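# Pour about half the nuts from hinged tray into bin

## Task

Move roughly half of the nuts from the hinged tray into the bin while the remainder stay in the tray, with the bin left standing upright at the end; the robot must never make contact with any nut.

## Robot and tools

Robot: two arms on a table. left_arm carries a five-finger left hand, right_arm a right hand. The bases sit near (-0.040, +0.494, 0) m for left_arm and (+0.045, -0.525, 0) m for right_arm, both facing almost straight along +x. A camera stand stands behind the arms. Cameras: cam_high, cam_left_wrist, cam_right_wrist, each 504x504 pixels.

Scene frame: origin at table-top height, halfway between the nominal bases; +x points out over the table, +z up, and left_arm is on the +y side (image left/right does not follow these names). Reported positions (metres), orientations (quat_wxyz) and velocities (m/s, rad/s) use this frame and may be off by a few centimetres.

Hand point: a point fixed to each palm, about 0.05 m in front of it. Its +z runs along the straight fingers (which reach 0.06-0.07 m past it), +y points out of the palm, and +x runs across the palm; on the right hand +x points away from the thumb, on the left hand toward it. The finger centre lines lie 0.06 m behind the point along -y. A wrist bracket on the little-finger side sticks out and can strike things; with fingers level the wrist may hang below the hand and touch the table first.

One row = 28 numbers, each in [-1, 1], always with both arms filled in: left_arm dx, dy, dz, rx, ry, rz; left hand little, ring, middle, index, thumb_bend, thumb_turn, force_limit, speed; then the same fourteen for right_arm. The six pose numbers are an offset, not a pose: they are measured from that arm's Hand target at the start of the action or move, along that Hand target's own axes. 1.0 equals 0.6 m or 180 degrees; rx, ry, rz form one rotation vector. Every row in one action, and every target in one move list, counts from that same starting Hand target, not from the previous row. Sending six zeros re-requests the current Hand target (useful when the hand has settled short of it); repeating a nonzero offset moves further. Each step the commanded orientation is clipped to within 32 degrees of the measured one.

Hand numbers are absolute targets, not offsets: for the four fingers and thumb_bend, +1 is straight and -1 fully curled; thumb_turn +1 puts the thumb beside the palm, -1 opposite the fingers. force_limit runs linearly from about 0 N at -1 to 10 N at +1 (15 N for the two thumb motors); speed rises from near zero at -1 to full at +0.48 and stays full up to +1 (full travel about 0.49 s). There is no 'no change' value: to keep a hand as it is, resend the eight numbers of its last executed row (or, before any row, its hand_measured plus hand_force_limit and hand_speed). Close at speed -0.94 or below for a soft grip. A motor only starts when its target changes by at least 0.002.

Tools:
- execute_actions(actions, cameras): actions is a list of up to 15 actions; each action is a table of up to 15 rows, one per 1/30 s step, the last row held for the rest of the 15 steps. An empty list just returns state and images.
- move(target, speed, blend, stop_force, zero, blocking, cameras): drives each hand point in a straight line toward target, one 28-number row or a list of up to 15 rows (all offsets from the same starting Hand targets). speed is m/s, 0.002 to 3.6, default 0.25 (turns up to twice that in rad/s), one value or one per target. blend is in metres for rounding corners of a list. stop_force, 3-120 N for both arms, ends an arm's path once its wrist sensor feels that much push against the motion; unreliable while the hand turns, and omit it when backing off a contact. zero (default true) re-zeros before the move. blocking=false returns early but cannot combine with stop_force. Paths do not avoid obstacles or the other arm; route around each arm's own base.
- wait(seconds 0-10), stop() to brake a running move, zoom_image(camera, region [x0, y0, x1, y1] in pixels, at most 504 each way), show_instructions(), zero_wrist_force(arm: left_arm or right_arm), finished_scene(scene: 1).

Results: each arm's end_effector_position, quat, velocities (omitted when joints read 'within noise'), Hand target (the next offsets start here), Joint positions and torques, Wrist force and Wrist torque in the hand's own axes plus the peak since the last shown reading, and for each hand hand_measured, hand_stopped_by (moving, target, force, stalled, fault) and hand_load_n, all in the motor order above. A move adds a 'move:' line with its ending (done, off_target, moving, held, fault) and limits (paced = pose clipped, held = steps withheld). done does not prove nothing was touched.

Cautions: the arms are stiff, so aiming even slightly beyond a firm surface can trigger a fault; contact torque over a joint's limit (wrist joints only about 19-22 N m) or about 150 N outside force stops the arm for 10 s. Motors at 85 °C brake the arm for 30-60 s; a MOTOR HOT line warns at 70 °C. A clearance check may hold back commands that bring the arms close, but hands can still collide; any press between the arms can fail the task. No finger, hand or arm may touch a nut, so move the tray only by its body or hinged parts, tilting it gently so roughly half pour out. Keep the bin upright, do not slam or drop anything, and let nothing fall off the table. Something may occasionally nudge loose objects.

Each tool is called as name(argument=value, ...), one argument or row to a line, values as JSON.

Reference images:

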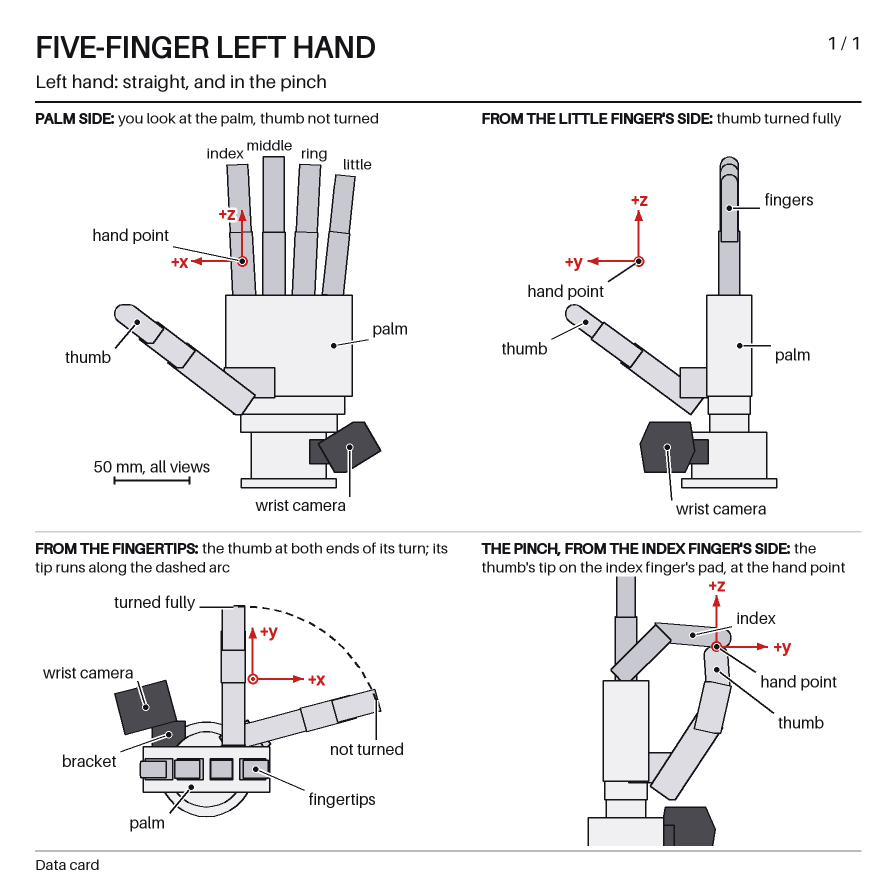

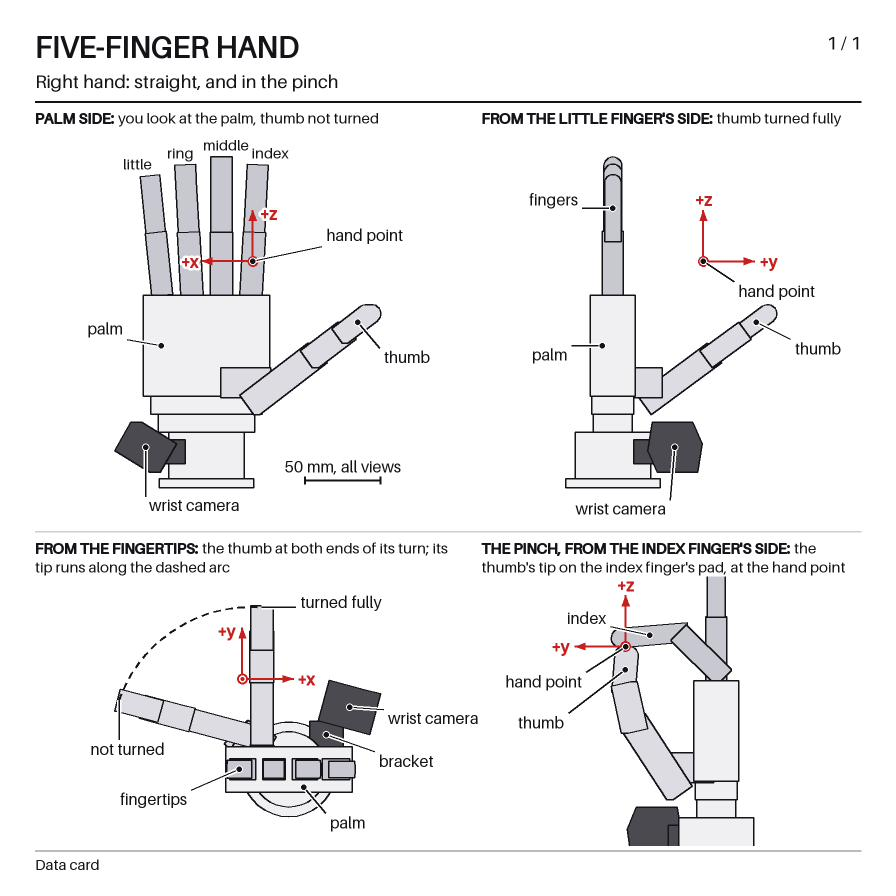

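## Session

execute_actions(
  actions=[],
)

Scene clock: 0.00 s.
left_arm: end_effector_position=(+0.2453, +0.5312, +0.2283) hand_measured=(+1.000, +1.000, +1.000, +1.000, +1.000, +1.000) hand_load_n=(+0.0, +0.0, +0.0, +0.0, +0.0, +0.0) hand_stopped_by=(target, target, target, target, target, target) hand_force_limit=0.00 hand_speed=-0.80 end_effector_quat_wxyz=(-0.059, +0.043, +0.997, +0.028) | right_arm: end_effector_position=(+0.1574, -0.6293, +0.1709) hand_measured=(+1.000, +1.000, +1.000, +1.000, +1.000, +1.000) hand_load_n=(+0.0, +0.0, +0.0, +0.0, +0.0, +0.0) hand_stopped_by=(target, target, target, target, target, target) hand_force_limit=0.00 hand_speed=-0.80 end_effector_quat_wxyz=(-0.320, -0.364, +0.835, -0.259)
Joint positions: left_arm=[3.413 -1.671 -1.795 1.801 -1.661 -1.208] | right_arm=[-0.606 -1.688 2.235 0.924 2.415 -3.005]
Joint velocities: within noise
Joint torques (N m): no reading
Wrist force (N): no reading
Wrist torque (N m): no reading
Wrist force, peak (N): no reading
Hand target: left_arm +0.2453, +0.5312, +0.2283; -0.059, +0.043, +0.997, +0.028 | right_arm +0.1574, -0.6293, +0.1709; -0.320, -0.364, +0.835, -0.259

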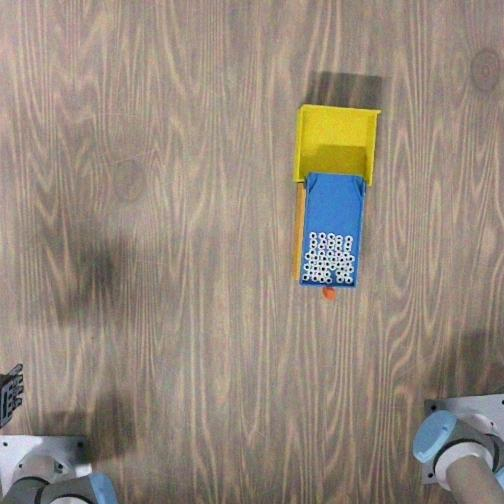

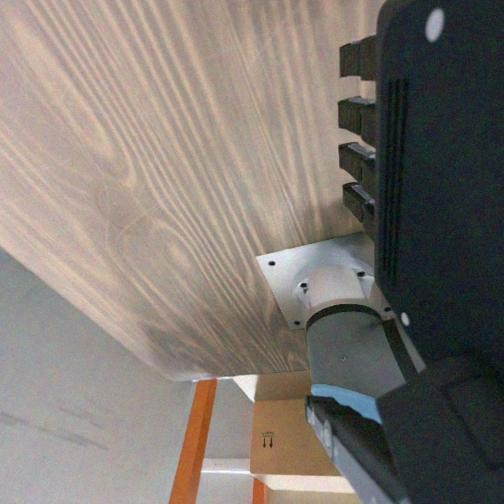

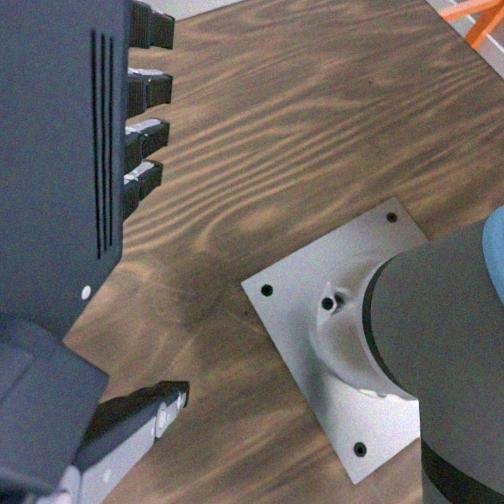

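zoom_image(
  camera="cam_high",
  region=[270, 80, 410, 320],
)

show_instructions(
)

Scaled by 2.100.

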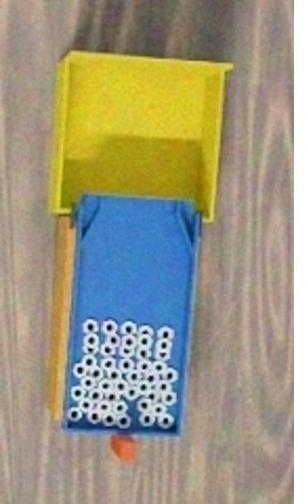

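Reference images for this scene: FIVE-FINGER LEFT HAND page 1, FIVE-FINGER HAND page 1.

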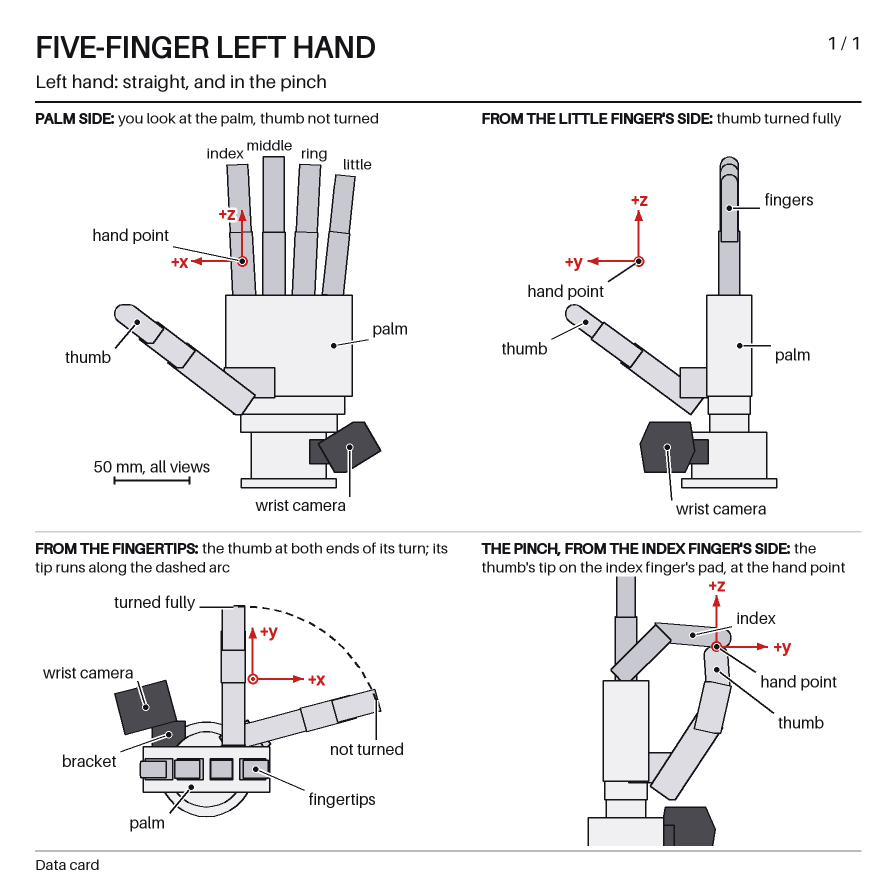

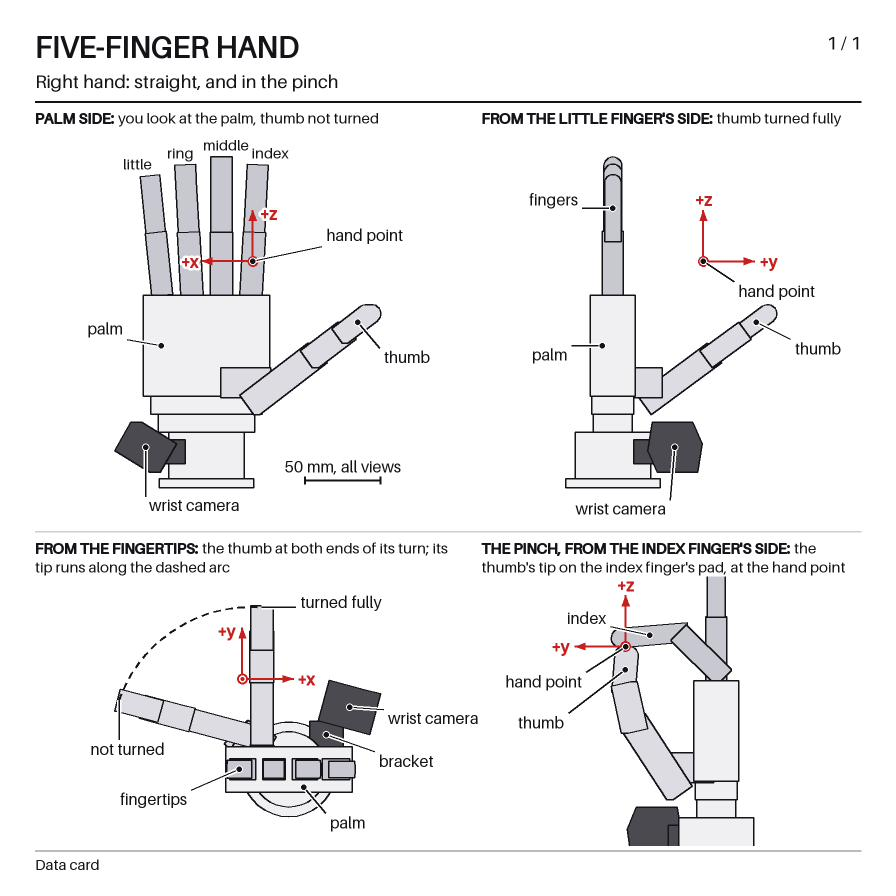

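zoom_image(
  camera="cam_high",
  region=[290, 90, 390, 200],
)

zoom_image(
  camera="cam_high",
  region=[280, 210, 380, 310],
)

zoom_image(
  camera="cam_high",
  region=[0, 350, 504, 504],
)

Scaled by 4.582.

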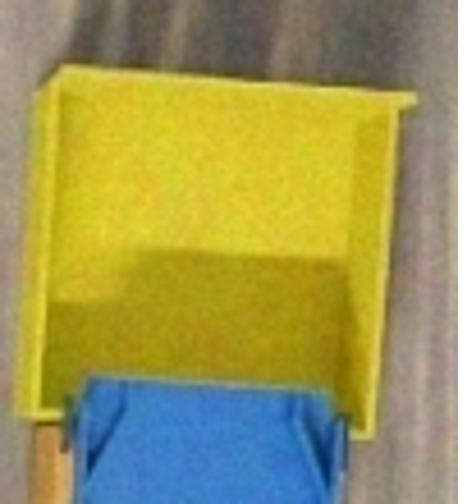

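Scaled by 5.040.

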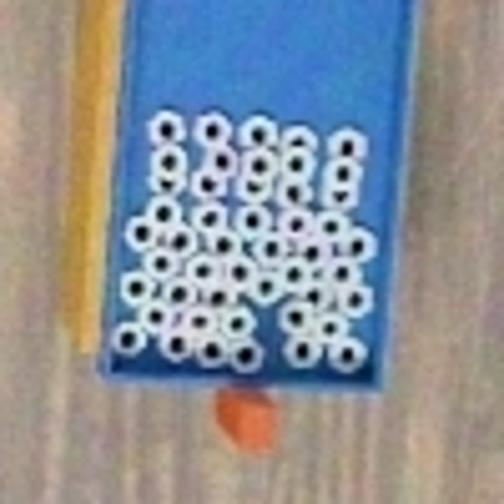

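Scaled by 1.000.

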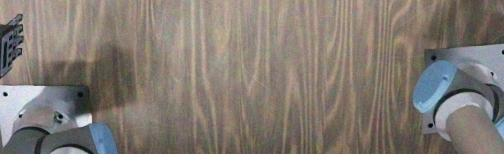

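move(
  target=[
    [-0.18,-0.21,-0.08,0.19,-0.19,0.19,1,1,1,1,1,1,0,-0.8,-0.045,-0.175,-0.325,-0.12,-0.012,0.25,1,1,1,1,1,1,0,-0.8],
    [-0.367,-0.432,-0.15,0.385,-0.385,0.385,1,1,1,1,1,1,0,-0.8,-0.172,0.161,-0.688,-0.341,-0.035,0.705,1,1,1,1,1,1,0,-0.8],
  ],
  blend=0.05,
  speed=0.3,
  cameras=["all"],
)

Scene clock: 52.33 s.
left_arm: end_effector_position=(+0.4507, +0.2499, +0.2780) hand_measured=(+1.000, +1.000, +1.000, +1.000, +1.000, +1.000) hand_load_n=(+0.0, +0.0, +0.0, +0.0, +0.0, +0.0) hand_stopped_by=(target, target, target, target, target, target) hand_force_limit=0.00 hand_speed=-0.80 end_effector_quat_wxyz=(+0.434, +0.504, +0.520, -0.535) | right_arm: end_effector_position=(+0.2799, -0.2508, +0.3500) hand_measured=(+1.000, +1.000, +1.000, +1.000, +1.000, +1.000) hand_load_n=(+0.0, +0.0, +0.0, +0.0, +0.0, +0.0) hand_stopped_by=(target, target, target, target, target, target) hand_force_limit=0.00 hand_speed=-0.80 end_effector_quat_wxyz=(-0.001, +0.707, +0.707, +0.001)
Joint positions: left_arm=[3.444 -2.073 -1.963 1.022 -0.405 1.333] | right_arm=[0.622 -1.495 1.459 1.606 1.569 0.662]
Joint torques (N m): left_arm=[-7.01 22.24 -2.8 -3.65 -0.75 2.44] | right_arm=[15.26 -8.89 -29.2 6.25 2.9 1.29]
Wrist force (N): left_arm=[-1.4 0.2 1.9] | right_arm=[1.2 -0.1 0.0]
Wrist torque (N m): left_arm=[-0.05 0.01 -0.21] | right_arm=[0.07 -0.19 -0.15]
Wrist force, peak (N): left_arm=[-1.6 0.1 2.1] | right_arm=[2.0 -0.3 -0.1]
Hand target: left_arm +0.4507, +0.2499, +0.2780; +0.434, +0.504, +0.520, -0.536 | right_arm +0.2799, -0.2508, +0.3500; -0.001, +0.707, +0.707, +0.001
Off the commanded pose: left_arm 0.000 m, 0 deg | right_arm 0.000 m, 0 deg.
move: done

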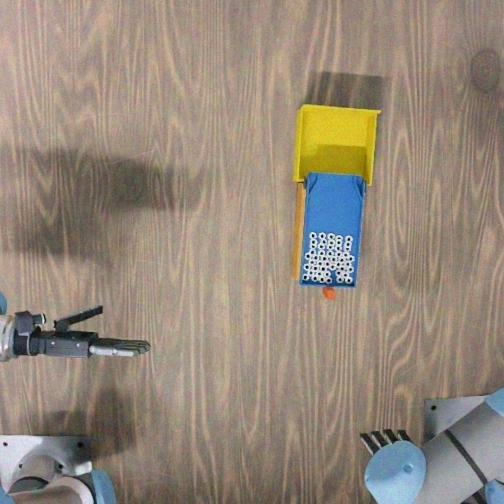

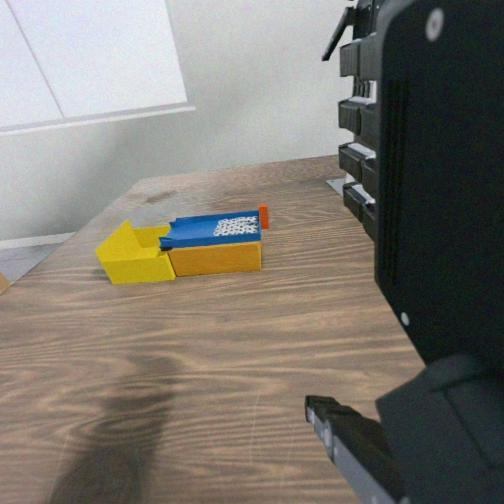

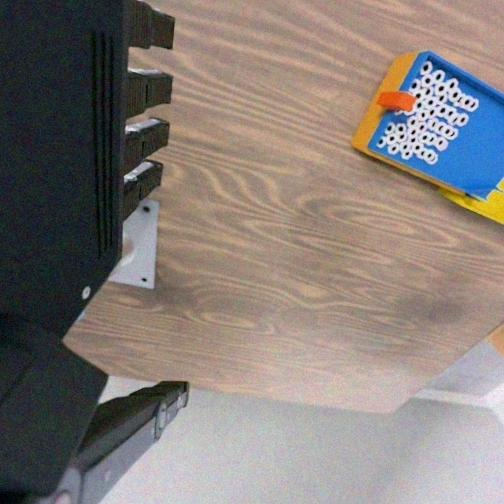

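zoom_image(
  camera="cam_left_wrist",
  region=[90, 190, 290, 300],
)

zoom_image(
  camera="cam_right_wrist",
  region=[330, 20, 504, 240],
)

Scaled by 2.520.

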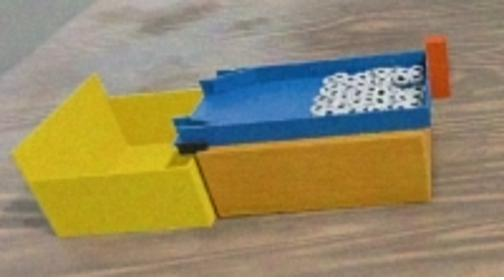

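Scaled by 2.291.

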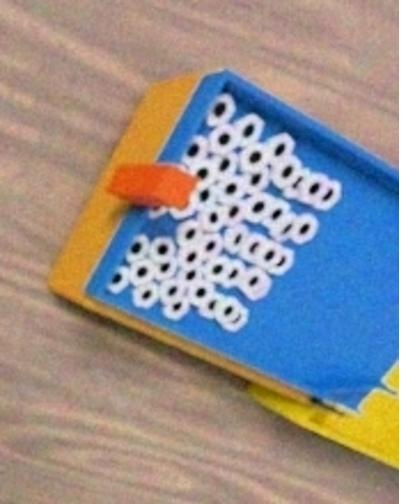

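move(
  target=[0,0,0,0,0,0,1,1,1,1,1,1,0,-0.8,0.143,0.1,0.333,0,0,0,1,1,0,0,1,1,0,-0.2],
  speed=0.25,
  cameras=["all"],
)

Scene clock: 110.30 s.
left_arm: end_effector_position=(+0.4507, +0.2499, +0.2780) hand_measured=(+1.000, +1.000, +1.000, +1.000, +1.000, +1.000) hand_load_n=(+0.0, +0.0, +0.0, +0.0, +0.0, +0.0) hand_stopped_by=(target, target, target, target, target, target) hand_force_limit=0.00 hand_speed=-0.80 end_effector_quat_wxyz=(+0.434, +0.504, +0.520, -0.536) | right_arm: end_effector_position=(+0.3399, -0.1646, +0.1504) hand_measured=(+1.000, +1.000, +0.000, +0.000, +1.000, +1.000) hand_load_n=(+0.0, +0.0, +0.0, +0.0, +0.0, +0.0) hand_stopped_by=(target, target, target, target, target, target) hand_force_limit=0.00 hand_speed=-0.20 end_effector_quat_wxyz=(-0.001, +0.707, +0.707, +0.001)
Joint positions: left_arm=[3.444 -2.073 -1.963 1.021 -0.405 1.333] | right_arm=[0.694 -1.152 1.544 1.177 1.569 0.734]
Joint torques (N m): left_arm=[-5.57 22.57 -2.97 -3.74 -0.79 2.19] | right_arm=[14.66 -19.34 -26.29 -0.52 2.61 1.45]
Wrist force (N): left_arm=[-1.3 0.4 1.9] | right_arm=[0.7 0.1 -0.2]
Wrist torque (N m): left_arm=[-0.01 0.00 -0.21] | right_arm=[0.14 -0.07 -0.14]
Wrist force, peak (N): left_arm=[-1.6 0.3 2.0] | right_arm=[1.1 0.3 1.3]
Hand target: left_arm +0.4507, +0.2499, +0.2780; +0.434, +0.504, +0.520, -0.536 | right_arm +0.3399, -0.1646, +0.1503; -0.001, +0.707, +0.707, +0.001
Off the commanded pose: left_arm 0.000 m, 0 deg | right_arm 0.000 m, 0 deg.
move: done

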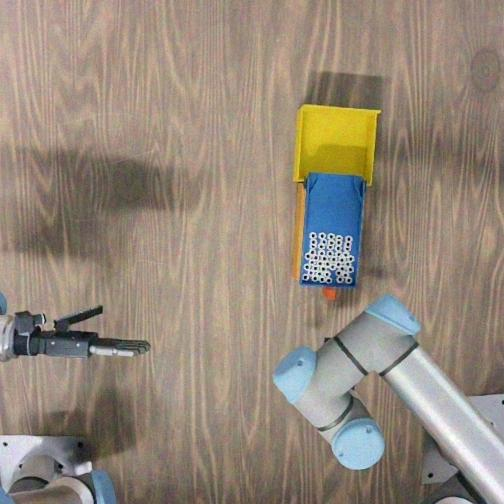

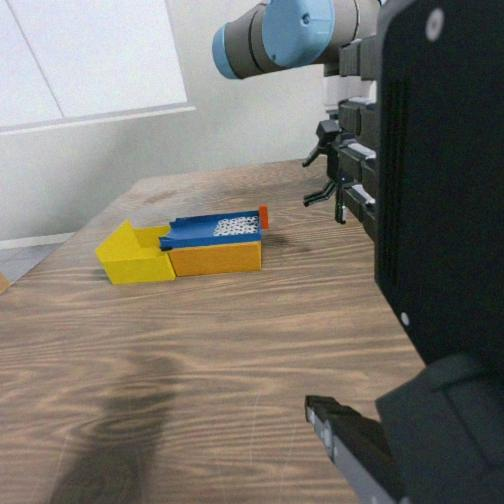

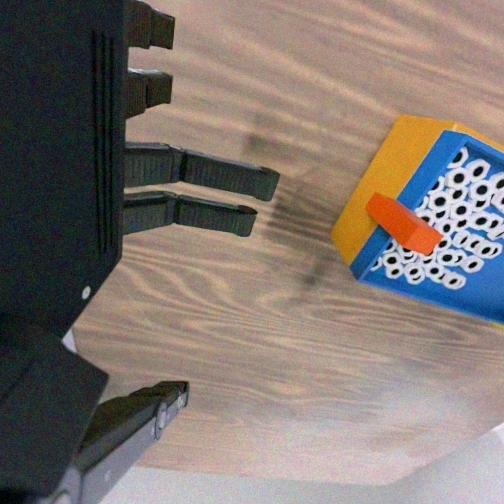

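zoom_image(
  camera="cam_right_wrist",
  region=[230, 100, 480, 320],
)

zoom_image(
  camera="cam_high",
  region=[280, 250, 380, 350],
)

zoom_image(
  camera="cam_left_wrist",
  region=[150, 150, 390, 290],
)

Scaled by 2.016.

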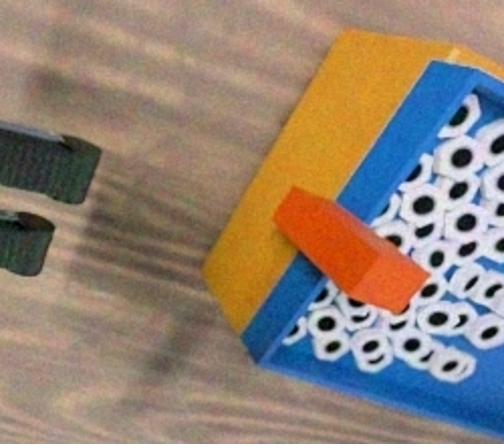

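Scaled by 5.040.

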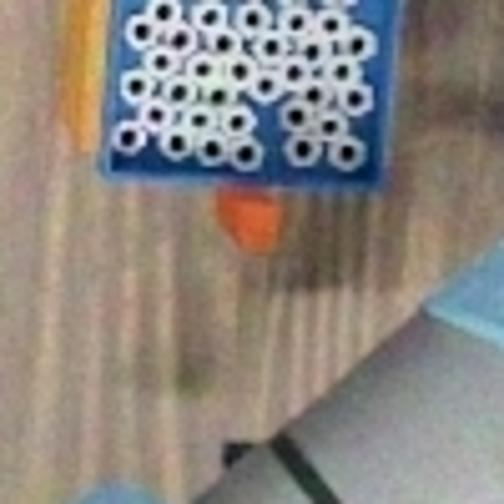

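Scaled by 2.100.

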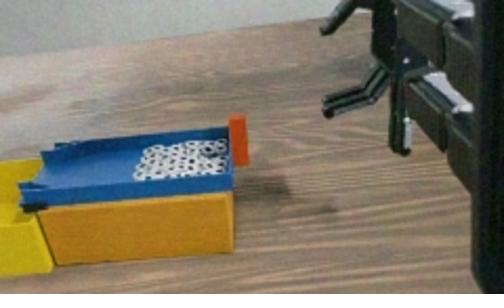

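move(
  target=[0,0,0,0,0,0,1,1,1,1,1,1,0,-0.8,0,0.0583,0.075,0,0,0,1,1,0,0,1,1,0,-0.2],
  speed=0.15,
  stop_force=8,
  cameras=["all"],
)

Scene clock: 148.90 s.
left_arm: end_effector_position=(+0.4507, +0.2499, +0.2780) hand_measured=(+1.000, +1.000, +1.000, +1.000, +1.000, +1.000) hand_load_n=(+0.0, +0.0, +0.5, +0.0, +0.0, +0.0) hand_stopped_by=(target, target, target, target, target, target) hand_force_limit=0.00 hand_speed=-0.80 end_effector_quat_wxyz=(+0.434, +0.504, +0.520, -0.536) | right_arm: end_effector_position=(+0.3749, -0.1645, +0.1053) hand_measured=(+1.000, +1.000, +0.000, +0.000, +1.000, +1.000) hand_load_n=(+0.0, +0.0, +0.0, +0.5, +0.0, +0.0) hand_stopped_by=(target, target, target, target, target, target) hand_force_limit=0.00 hand_speed=-0.20 end_effector_quat_wxyz=(-0.001, +0.707, +0.707, +0.001)
Joint positions: left_arm=[3.444 -2.073 -1.963 1.021 -0.405 1.333] | right_arm=[0.644 -1.065 1.537 1.097 1.569 0.683]
Joint torques (N m): left_arm=[-2.7 22.28 -2.79 -3.59 -0.71 2.23] | right_arm=[-15.16 -20.95 -25.52 -0.7 -1.83 -1.15]
Wrist force (N): left_arm=[-1.4 0.3 1.8] | right_arm=[0.9 -0.2 -0.1]
Wrist torque (N m): left_arm=[-0.02 0.00 -0.21] | right_arm=[0.04 -0.14 -0.05]
Wrist force, peak (N): left_arm=[-1.5 0.4 2.0] | right_arm=[1.5 -1.0 -0.5]
Hand target: left_arm +0.4507, +0.2499, +0.2780; +0.434, +0.504, +0.520, -0.536 | right_arm +0.3749, -0.1645, +0.1053; -0.001, +0.707, +0.707, +0.001
Off the commanded pose: left_arm 0.000 m, 0 deg | right_arm 0.000 m, 0 deg.
move: done

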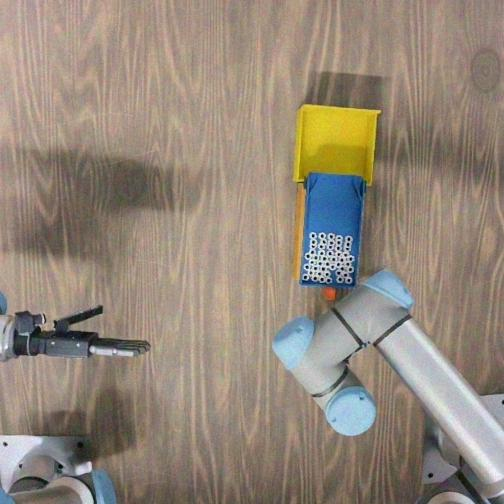

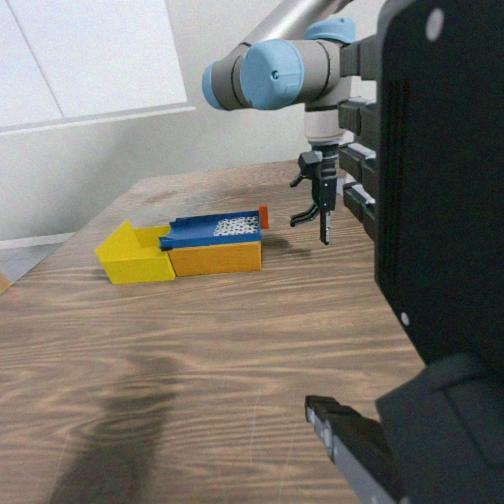

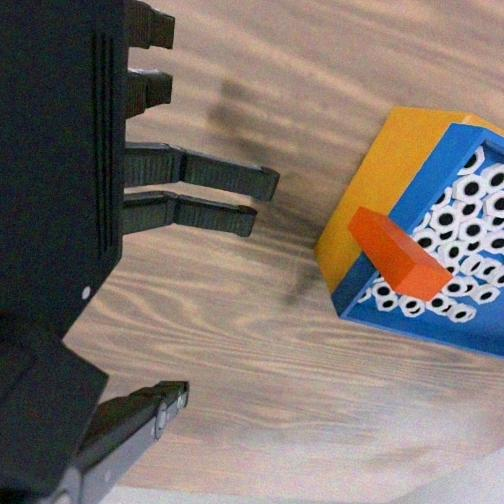

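zoom_image(
  camera="cam_right_wrist",
  region=[220, 90, 470, 340],
)

zoom_image(
  camera="cam_left_wrist",
  region=[230, 140, 370, 290],
)

Scaled by 2.016.

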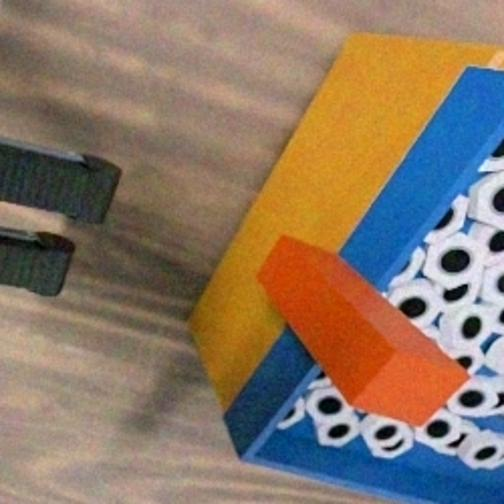

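Scaled by 3.360.

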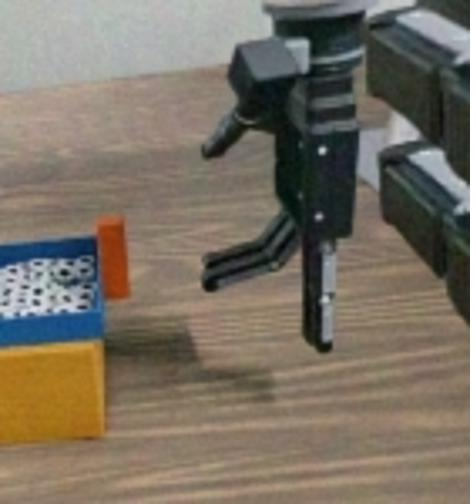

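zoom_image(
  camera="cam_left_wrist",
  region=[250, 190, 330, 250],
)

zoom_image(
  camera="cam_right_wrist",
  region=[230, 150, 380, 300],
)

Scaled by 6.300.

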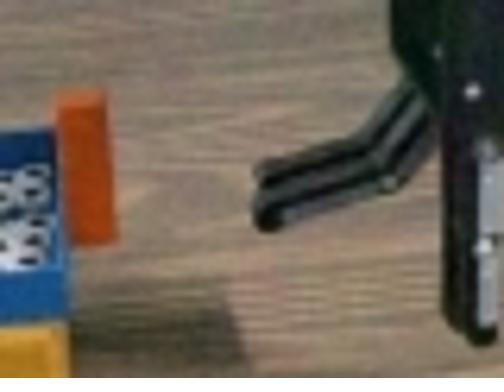

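Scaled by 3.360.

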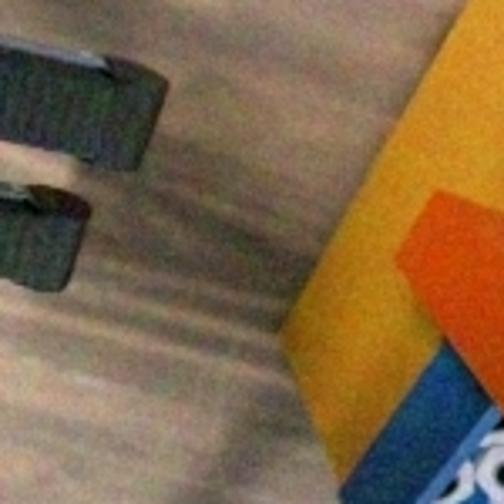

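move(
  target=[
    [0,0,0,0,0,0,1,1,1,1,1,1,0,-0.8,0,0,0.02,0,0,0,-0.6,-0.6,0,0,1,1,0,-0.2],
    [0,0,0,0,0,0,1,1,1,1,1,1,0,-0.8,0,0.05,0.02,0,0,0,-0.6,-0.6,0,0,1,1,0,-0.2],
  ],
  speed=0.1,
  stop_force=8,
  cameras=["all"],
)

Scene clock: 201.60 s.
left_arm: end_effector_position=(+0.4507, +0.2499, +0.2780) hand_measured=(+1.000, +1.000, +1.000, +1.000, +1.000, +1.000) hand_load_n=(+0.0, +0.0, +0.0, +0.0, +0.0, +0.0) hand_stopped_by=(target, target, target, target, target, target) hand_force_limit=0.00 hand_speed=-0.80 end_effector_quat_wxyz=(+0.434, +0.504, +0.520, -0.536) | right_arm: end_effector_position=(+0.4049, -0.1645, +0.0933) hand_measured=(-0.600, -0.600, +0.000, +0.000, +1.000, +1.000) hand_load_n=(+0.0, +0.0, +0.0, +0.0, +0.0, +0.0) hand_stopped_by=(target, target, target, target, target, target) hand_force_limit=0.00 hand_speed=-0.20 end_effector_quat_wxyz=(-0.001, +0.707, +0.707, +0.001)
Joint positions: left_arm=[3.444 -2.073 -1.963 1.021 -0.405 1.333] | right_arm=[0.604 -1.013 1.489 1.095 1.569 0.644]
Joint torques (N m): left_arm=[-0.07 22.3 -2.63 -3.66 -0.7 2.25] | right_arm=[-14.99 -22.08 -26.88 6.3 -2.02 -1.08]
Wrist force (N): left_arm=[-1.3 0.4 1.8] | right_arm=[1.2 -0.2 -0.3]
Wrist torque (N m): left_arm=[0.00 -0.02 -0.21] | right_arm=[0.07 -0.18 -0.06]
Wrist force, peak (N): left_arm=[-1.6 0.4 2.0] | right_arm=[1.1 -0.2 -1.0]
Hand target: left_arm +0.4507, +0.2499, +0.2780; +0.434, +0.504, +0.520, -0.536 | right_arm +0.4049, -0.1645, +0.0933; -0.001, +0.707, +0.707, +0.001
Off the commanded pose: left_arm 0.000 m, 0 deg | right_arm 0.000 m, 0 deg.
move: done

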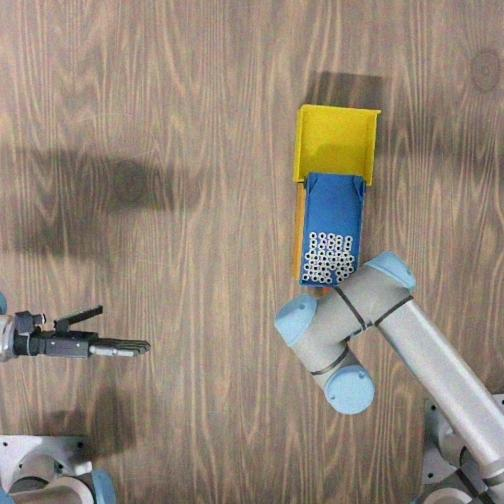

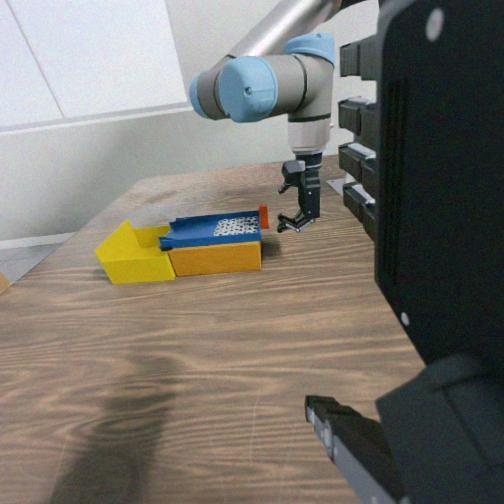

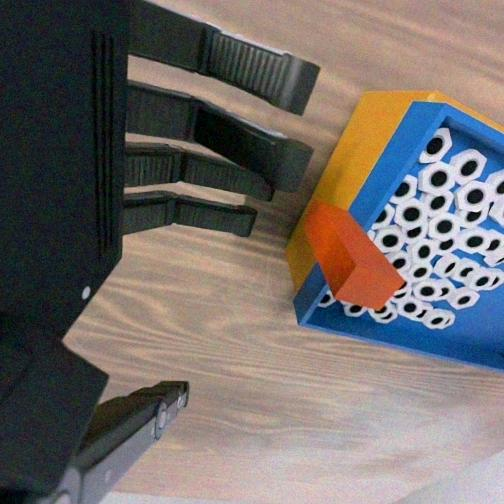

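zoom_image(
  camera="cam_right_wrist",
  region=[230, 130, 430, 330],
)

zoom_image(
  camera="cam_left_wrist",
  region=[245, 180, 335, 250],
)

Scaled by 2.520.

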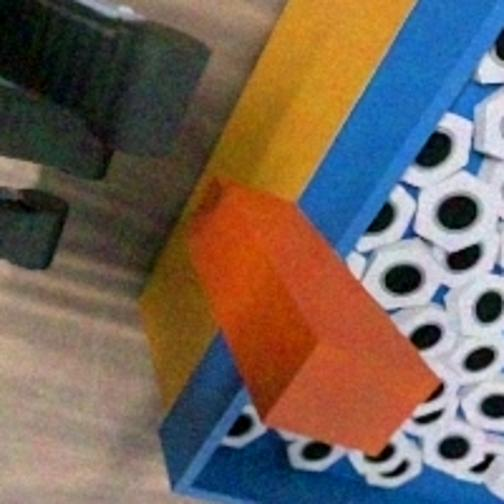

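Scaled by 5.600.

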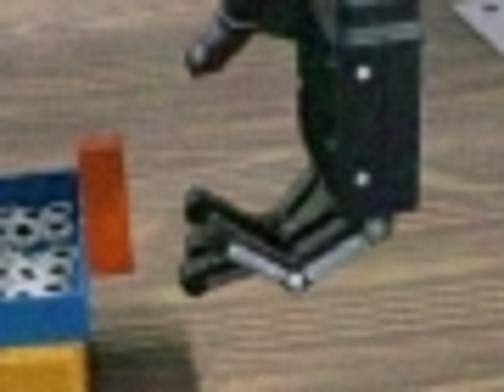

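move(
  target=[0,0,0,0,0,0,1,1,1,1,1,1,0,-0.8,0,0.0467,0,0,0,0,-0.6,-0.6,0,0,1,1,0,-0.2],
  speed=0.06,
  stop_force=5,
  cameras=["all"],
)

zoom_image(
  camera="cam_right_wrist",
  region=[230, 130, 430, 330],
)

zoom_image(
  camera="cam_left_wrist",
  region=[245, 180, 335, 250],
)

Scene clock: 211.63 s.
left_arm: end_effector_position=(+0.4507, +0.2499, +0.2780) hand_measured=(+1.000, +1.000, +1.000, +1.000, +1.000, +1.000) hand_load_n=(+0.0, +0.0, +0.0, +0.0, +0.0, +0.0) hand_stopped_by=(target, target, target, target, target, target) hand_force_limit=0.00 hand_speed=-0.80 end_effector_quat_wxyz=(+0.434, +0.504, +0.520, -0.536) | right_arm: end_effector_position=(+0.4329, -0.1645, +0.0933) hand_measured=(-0.600, -0.600, +0.000, +0.000, +1.000, +1.000) hand_load_n=(+0.0, +0.0, +0.5, +0.0, +0.0, +0.0) hand_stopped_by=(target, target, target, target, target, target) hand_force_limit=0.00 hand_speed=-0.20 end_effector_quat_wxyz=(-0.001, +0.707, +0.707, +0.001)
Joint positions: left_arm=[3.444 -2.073 -1.963 1.021 -0.405 1.333] | right_arm=[0.57 -0.975 1.425 1.12 1.569 0.61]
Joint torques (N m): left_arm=[3.75 22.25 -1.96 -3.46 -0.63 2] | right_arm=[-14.93 -24.1 -27.79 6.17 -2.05 -0.96]
Wrist force (N): left_arm=[-1.4 0.1 2.1] | right_arm=[0.8 -0.7 0.3]
Wrist torque (N m): left_arm=[-0.06 0.01 -0.21] | right_arm=[0.07 -0.14 -0.08]
Wrist force, peak (N): left_arm=[-1.4 0.2 2.1] | right_arm=[1.5 -0.1 -0.3]
Hand target: left_arm +0.4507, +0.2499, +0.2780; +0.434, +0.504, +0.520, -0.536 | right_arm +0.4329, -0.1645, +0.0933; -0.001, +0.707, +0.707, +0.001
Off the commanded pose: left_arm 0.000 m, 0 deg | right_arm 0.000 m, 0 deg.
move: done

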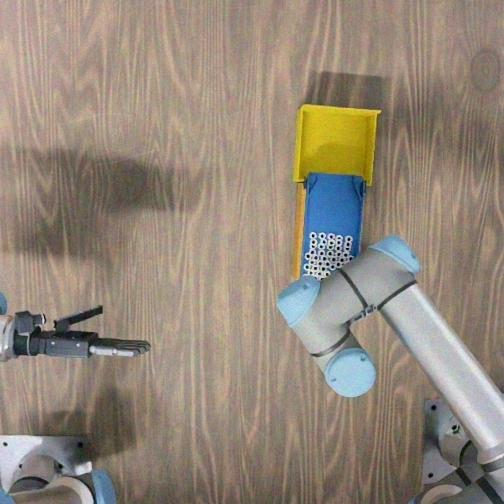

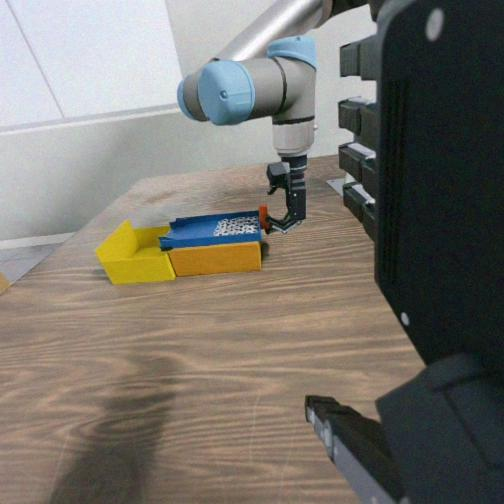

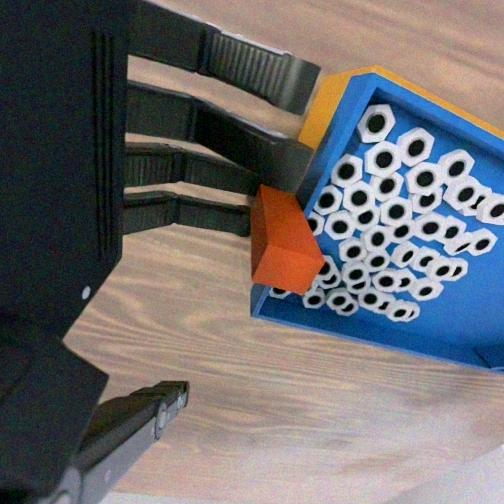

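Scaled by 2.520.

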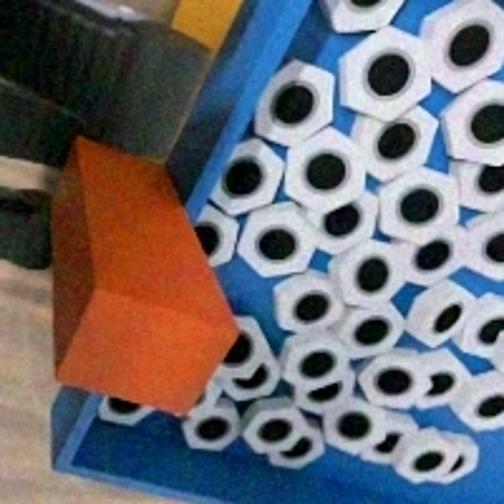

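Scaled by 5.600.

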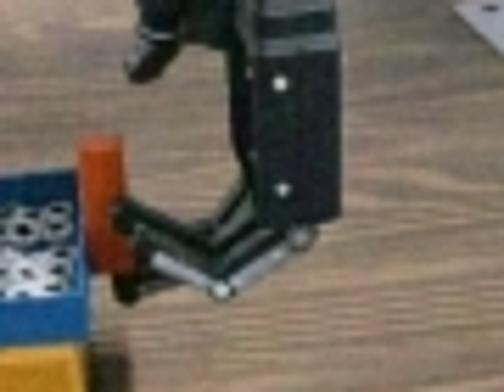

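move(
  target=[
    [0,0,0,0,0,0,1,1,1,1,1,1,0,-0.8,0,0.0,0,0,0,0,-1,-1,0,0,1,1,0,-0.2],
    [0,0,0,0,0,0,1,1,1,1,1,1,0,-0.8,0,0.0167,0,0,0,0,-1,-1,0,0,1,1,0,-0.2],
  ],
  speed=0.04,
  stop_force=4,
  cameras=["all"],
)

zoom_image(
  camera="cam_right_wrist",
  region=[210, 130, 410, 330],
)

zoom_image(
  camera="cam_left_wrist",
  region=[245, 180, 335, 250],
)

Scene clock: 226.07 s.
left_arm: end_effector_position=(+0.4507, +0.2499, +0.2780) hand_measured=(+1.000, +1.000, +1.000, +1.000, +1.000, +1.000) hand_load_n=(+0.5, +0.0, +0.0, +0.0, +0.0, +0.0) hand_stopped_by=(target, target, target, target, target, target) hand_force_limit=0.00 hand_speed=-0.80 end_effector_quat_wxyz=(+0.434, +0.504, +0.520, -0.536) | right_arm: end_effector_position=(+0.4429, -0.1645, +0.0933) hand_measured=(-1.000, -1.000, +0.000, +0.000, +1.000, +1.000) hand_load_n=(+0.0, +0.5, +1.5, +0.0, +0.0, +0.0) hand_stopped_by=(target, target, target, target, target, target) hand_force_limit=0.00 hand_speed=-0.20 end_effector_quat_wxyz=(-0.001, +0.707, +0.707, +0.001)
Joint positions: left_arm=[3.444 -2.073 -1.963 1.021 -0.405 1.333] | right_arm=[0.558 -0.96 1.4 1.13 1.569 0.598]
Joint torques (N m): left_arm=[4.05 22.27 -2.48 -3.61 -0.68 2.13] | right_arm=[-15.77 -24.78 -27.04 6.07 -1.98 -1.01]
Wrist force (N): left_arm=[-1.4 0.2 2.0] | right_arm=[0.9 -1.4 1.4]
Wrist torque (N m): left_arm=[-0.05 0.00 -0.20] | right_arm=[0.07 -0.16 -0.09]
Wrist force, peak (N): left_arm=[-1.7 0.3 2.0] | right_arm=[1.0 -1.2 1.7]
Hand target: left_arm +0.4507, +0.2499, +0.2780; +0.434, +0.504, +0.520, -0.536 | right_arm +0.4429, -0.1645, +0.0933; -0.001, +0.707, +0.707, +0.001
Off the commanded pose: left_arm 0.000 m, 0 deg | right_arm 0.000 m, 0 deg.
move: done

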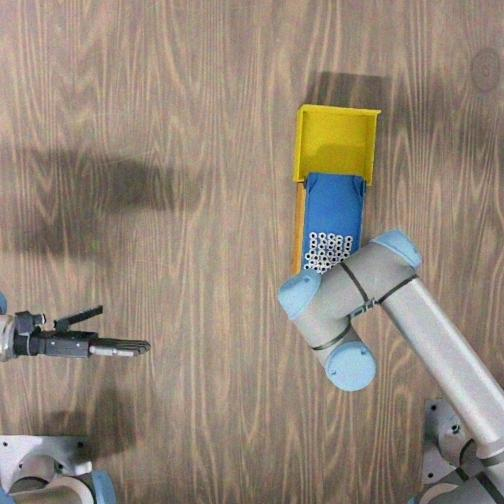

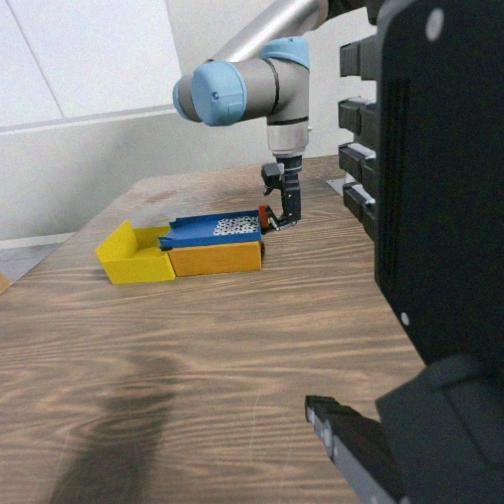

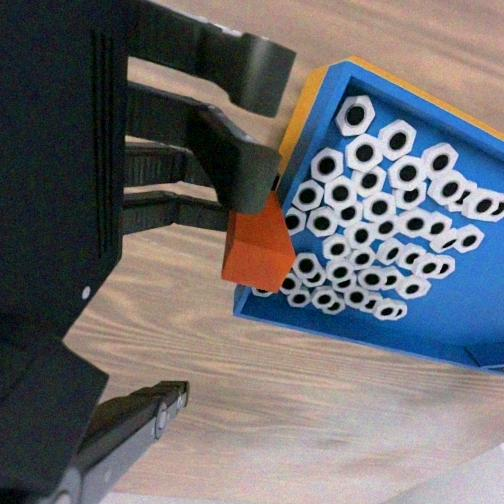

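Scaled by 2.520.

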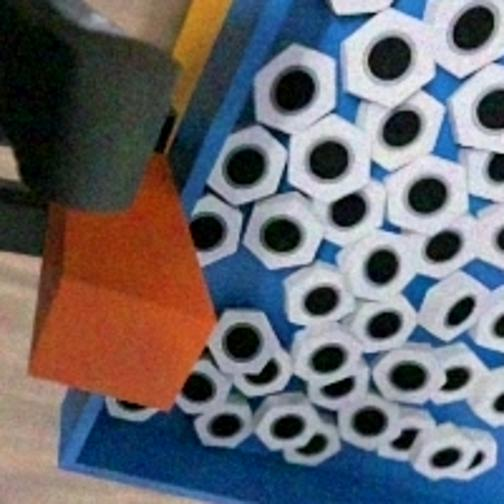

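Scaled by 5.600.

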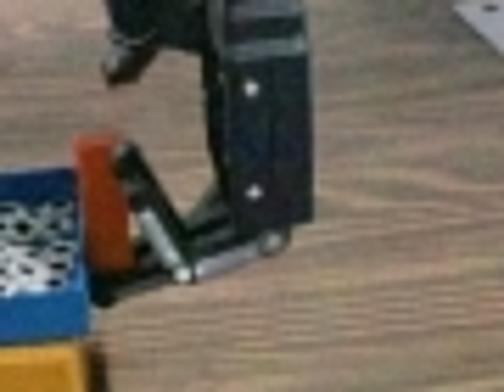

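move(
  target=[
    [0,0,0,0,0,0,1,1,1,1,1,1,0,-0.8,0,-0.005,0,0,0,0,-1,-1,0,0,1,1,0,-0.2],
    [0,0,0,0,0,0,1,1,1,1,1,1,0,-0.8,0,-0.005,-0.025,0,0,0,-1,-1,0,0,1,1,0,-0.2],
  ],
  speed=0.04,
  cameras=["all"],
)

zoom_image(
  camera="cam_right_wrist",
  region=[210, 130, 410, 330],
)

zoom_image(
  camera="cam_left_wrist",
  region=[150, 180, 330, 290],
)

Scene clock: 236.20 s.
left_arm: end_effector_position=(+0.4507, +0.2499, +0.2780) hand_measured=(+1.000, +1.000, +1.000, +1.000, +1.000, +1.000) hand_load_n=(+0.0, +0.0, +0.0, +0.0, +0.0, +0.0) hand_stopped_by=(target, target, target, target, target, target) hand_force_limit=0.00 hand_speed=-0.80 end_effector_quat_wxyz=(+0.434, +0.504, +0.520, -0.536) | right_arm: end_effector_position=(+0.4399, -0.1645, +0.1082) hand_measured=(-1.000, -1.000, +0.000, +0.000, +1.000, +1.000) hand_load_n=(+0.0, +0.0, +1.5, +0.0, +0.0, +0.0) hand_stopped_by=(target, target, target, target, target, target) hand_force_limit=0.00 hand_speed=-0.20 end_effector_quat_wxyz=(-0.001, +0.707, +0.707, +0.001)
Joint positions: left_arm=[3.444 -2.073 -1.963 1.021 -0.405 1.333] | right_arm=[0.562 -0.98 1.391 1.159 1.569 0.602]
Joint torques (N m): left_arm=[3.9 23.03 -1.15 -3.56 -0.64 1.99] | right_arm=[9.35 -53.51 -26.73 6.59 -1.71 0.63]
Wrist force (N): left_arm=[-1.3 0.5 1.8] | right_arm=[0.7 0.3 1.5]
Wrist torque (N m): left_arm=[0.00 -0.01 -0.21] | right_arm=[0.11 -0.12 -0.09]
Wrist force, peak (N): left_arm=[-1.5 0.4 2.0] | right_arm=[0.8 -1.3 1.8]
Hand target: left_arm +0.4507, +0.2499, +0.2780; +0.434, +0.504, +0.520, -0.536 | right_arm +0.4399, -0.1646, +0.1083; -0.001, +0.707, +0.707, +0.001
Off the commanded pose: left_arm 0.000 m, 0 deg | right_arm 0.000 m, 0 deg.
move: done

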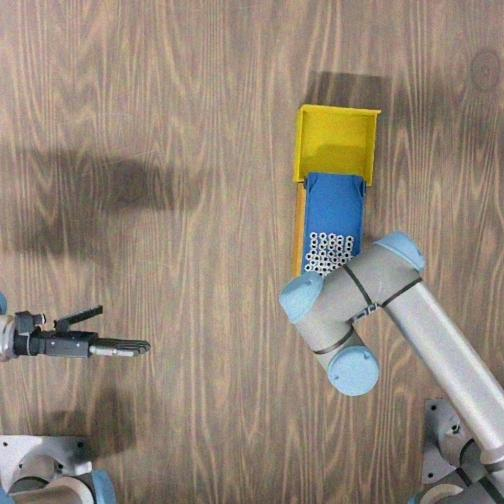

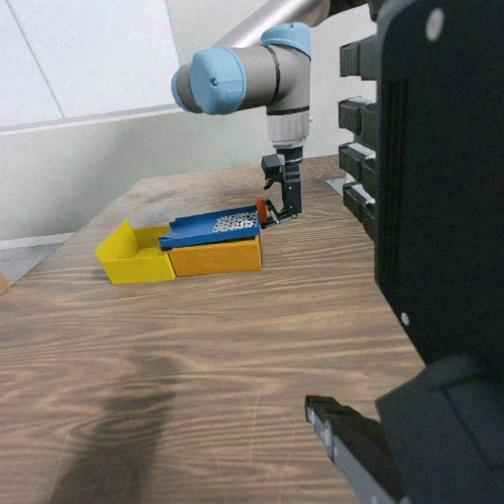

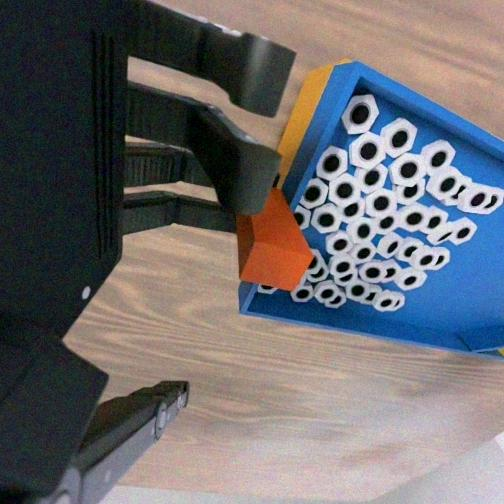

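Scaled by 2.520.

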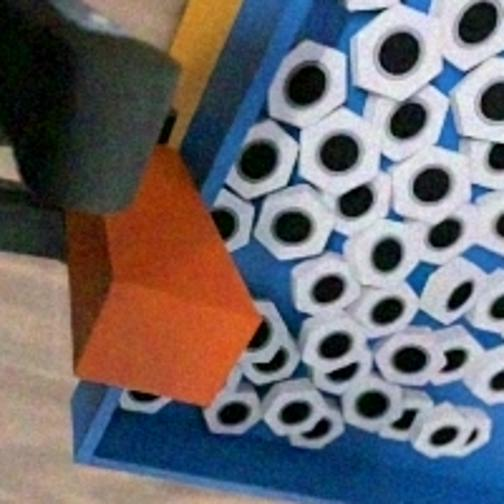

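Scaled by 2.800.

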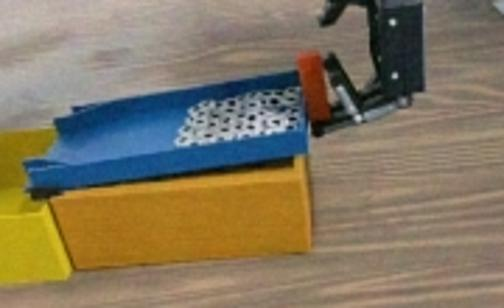

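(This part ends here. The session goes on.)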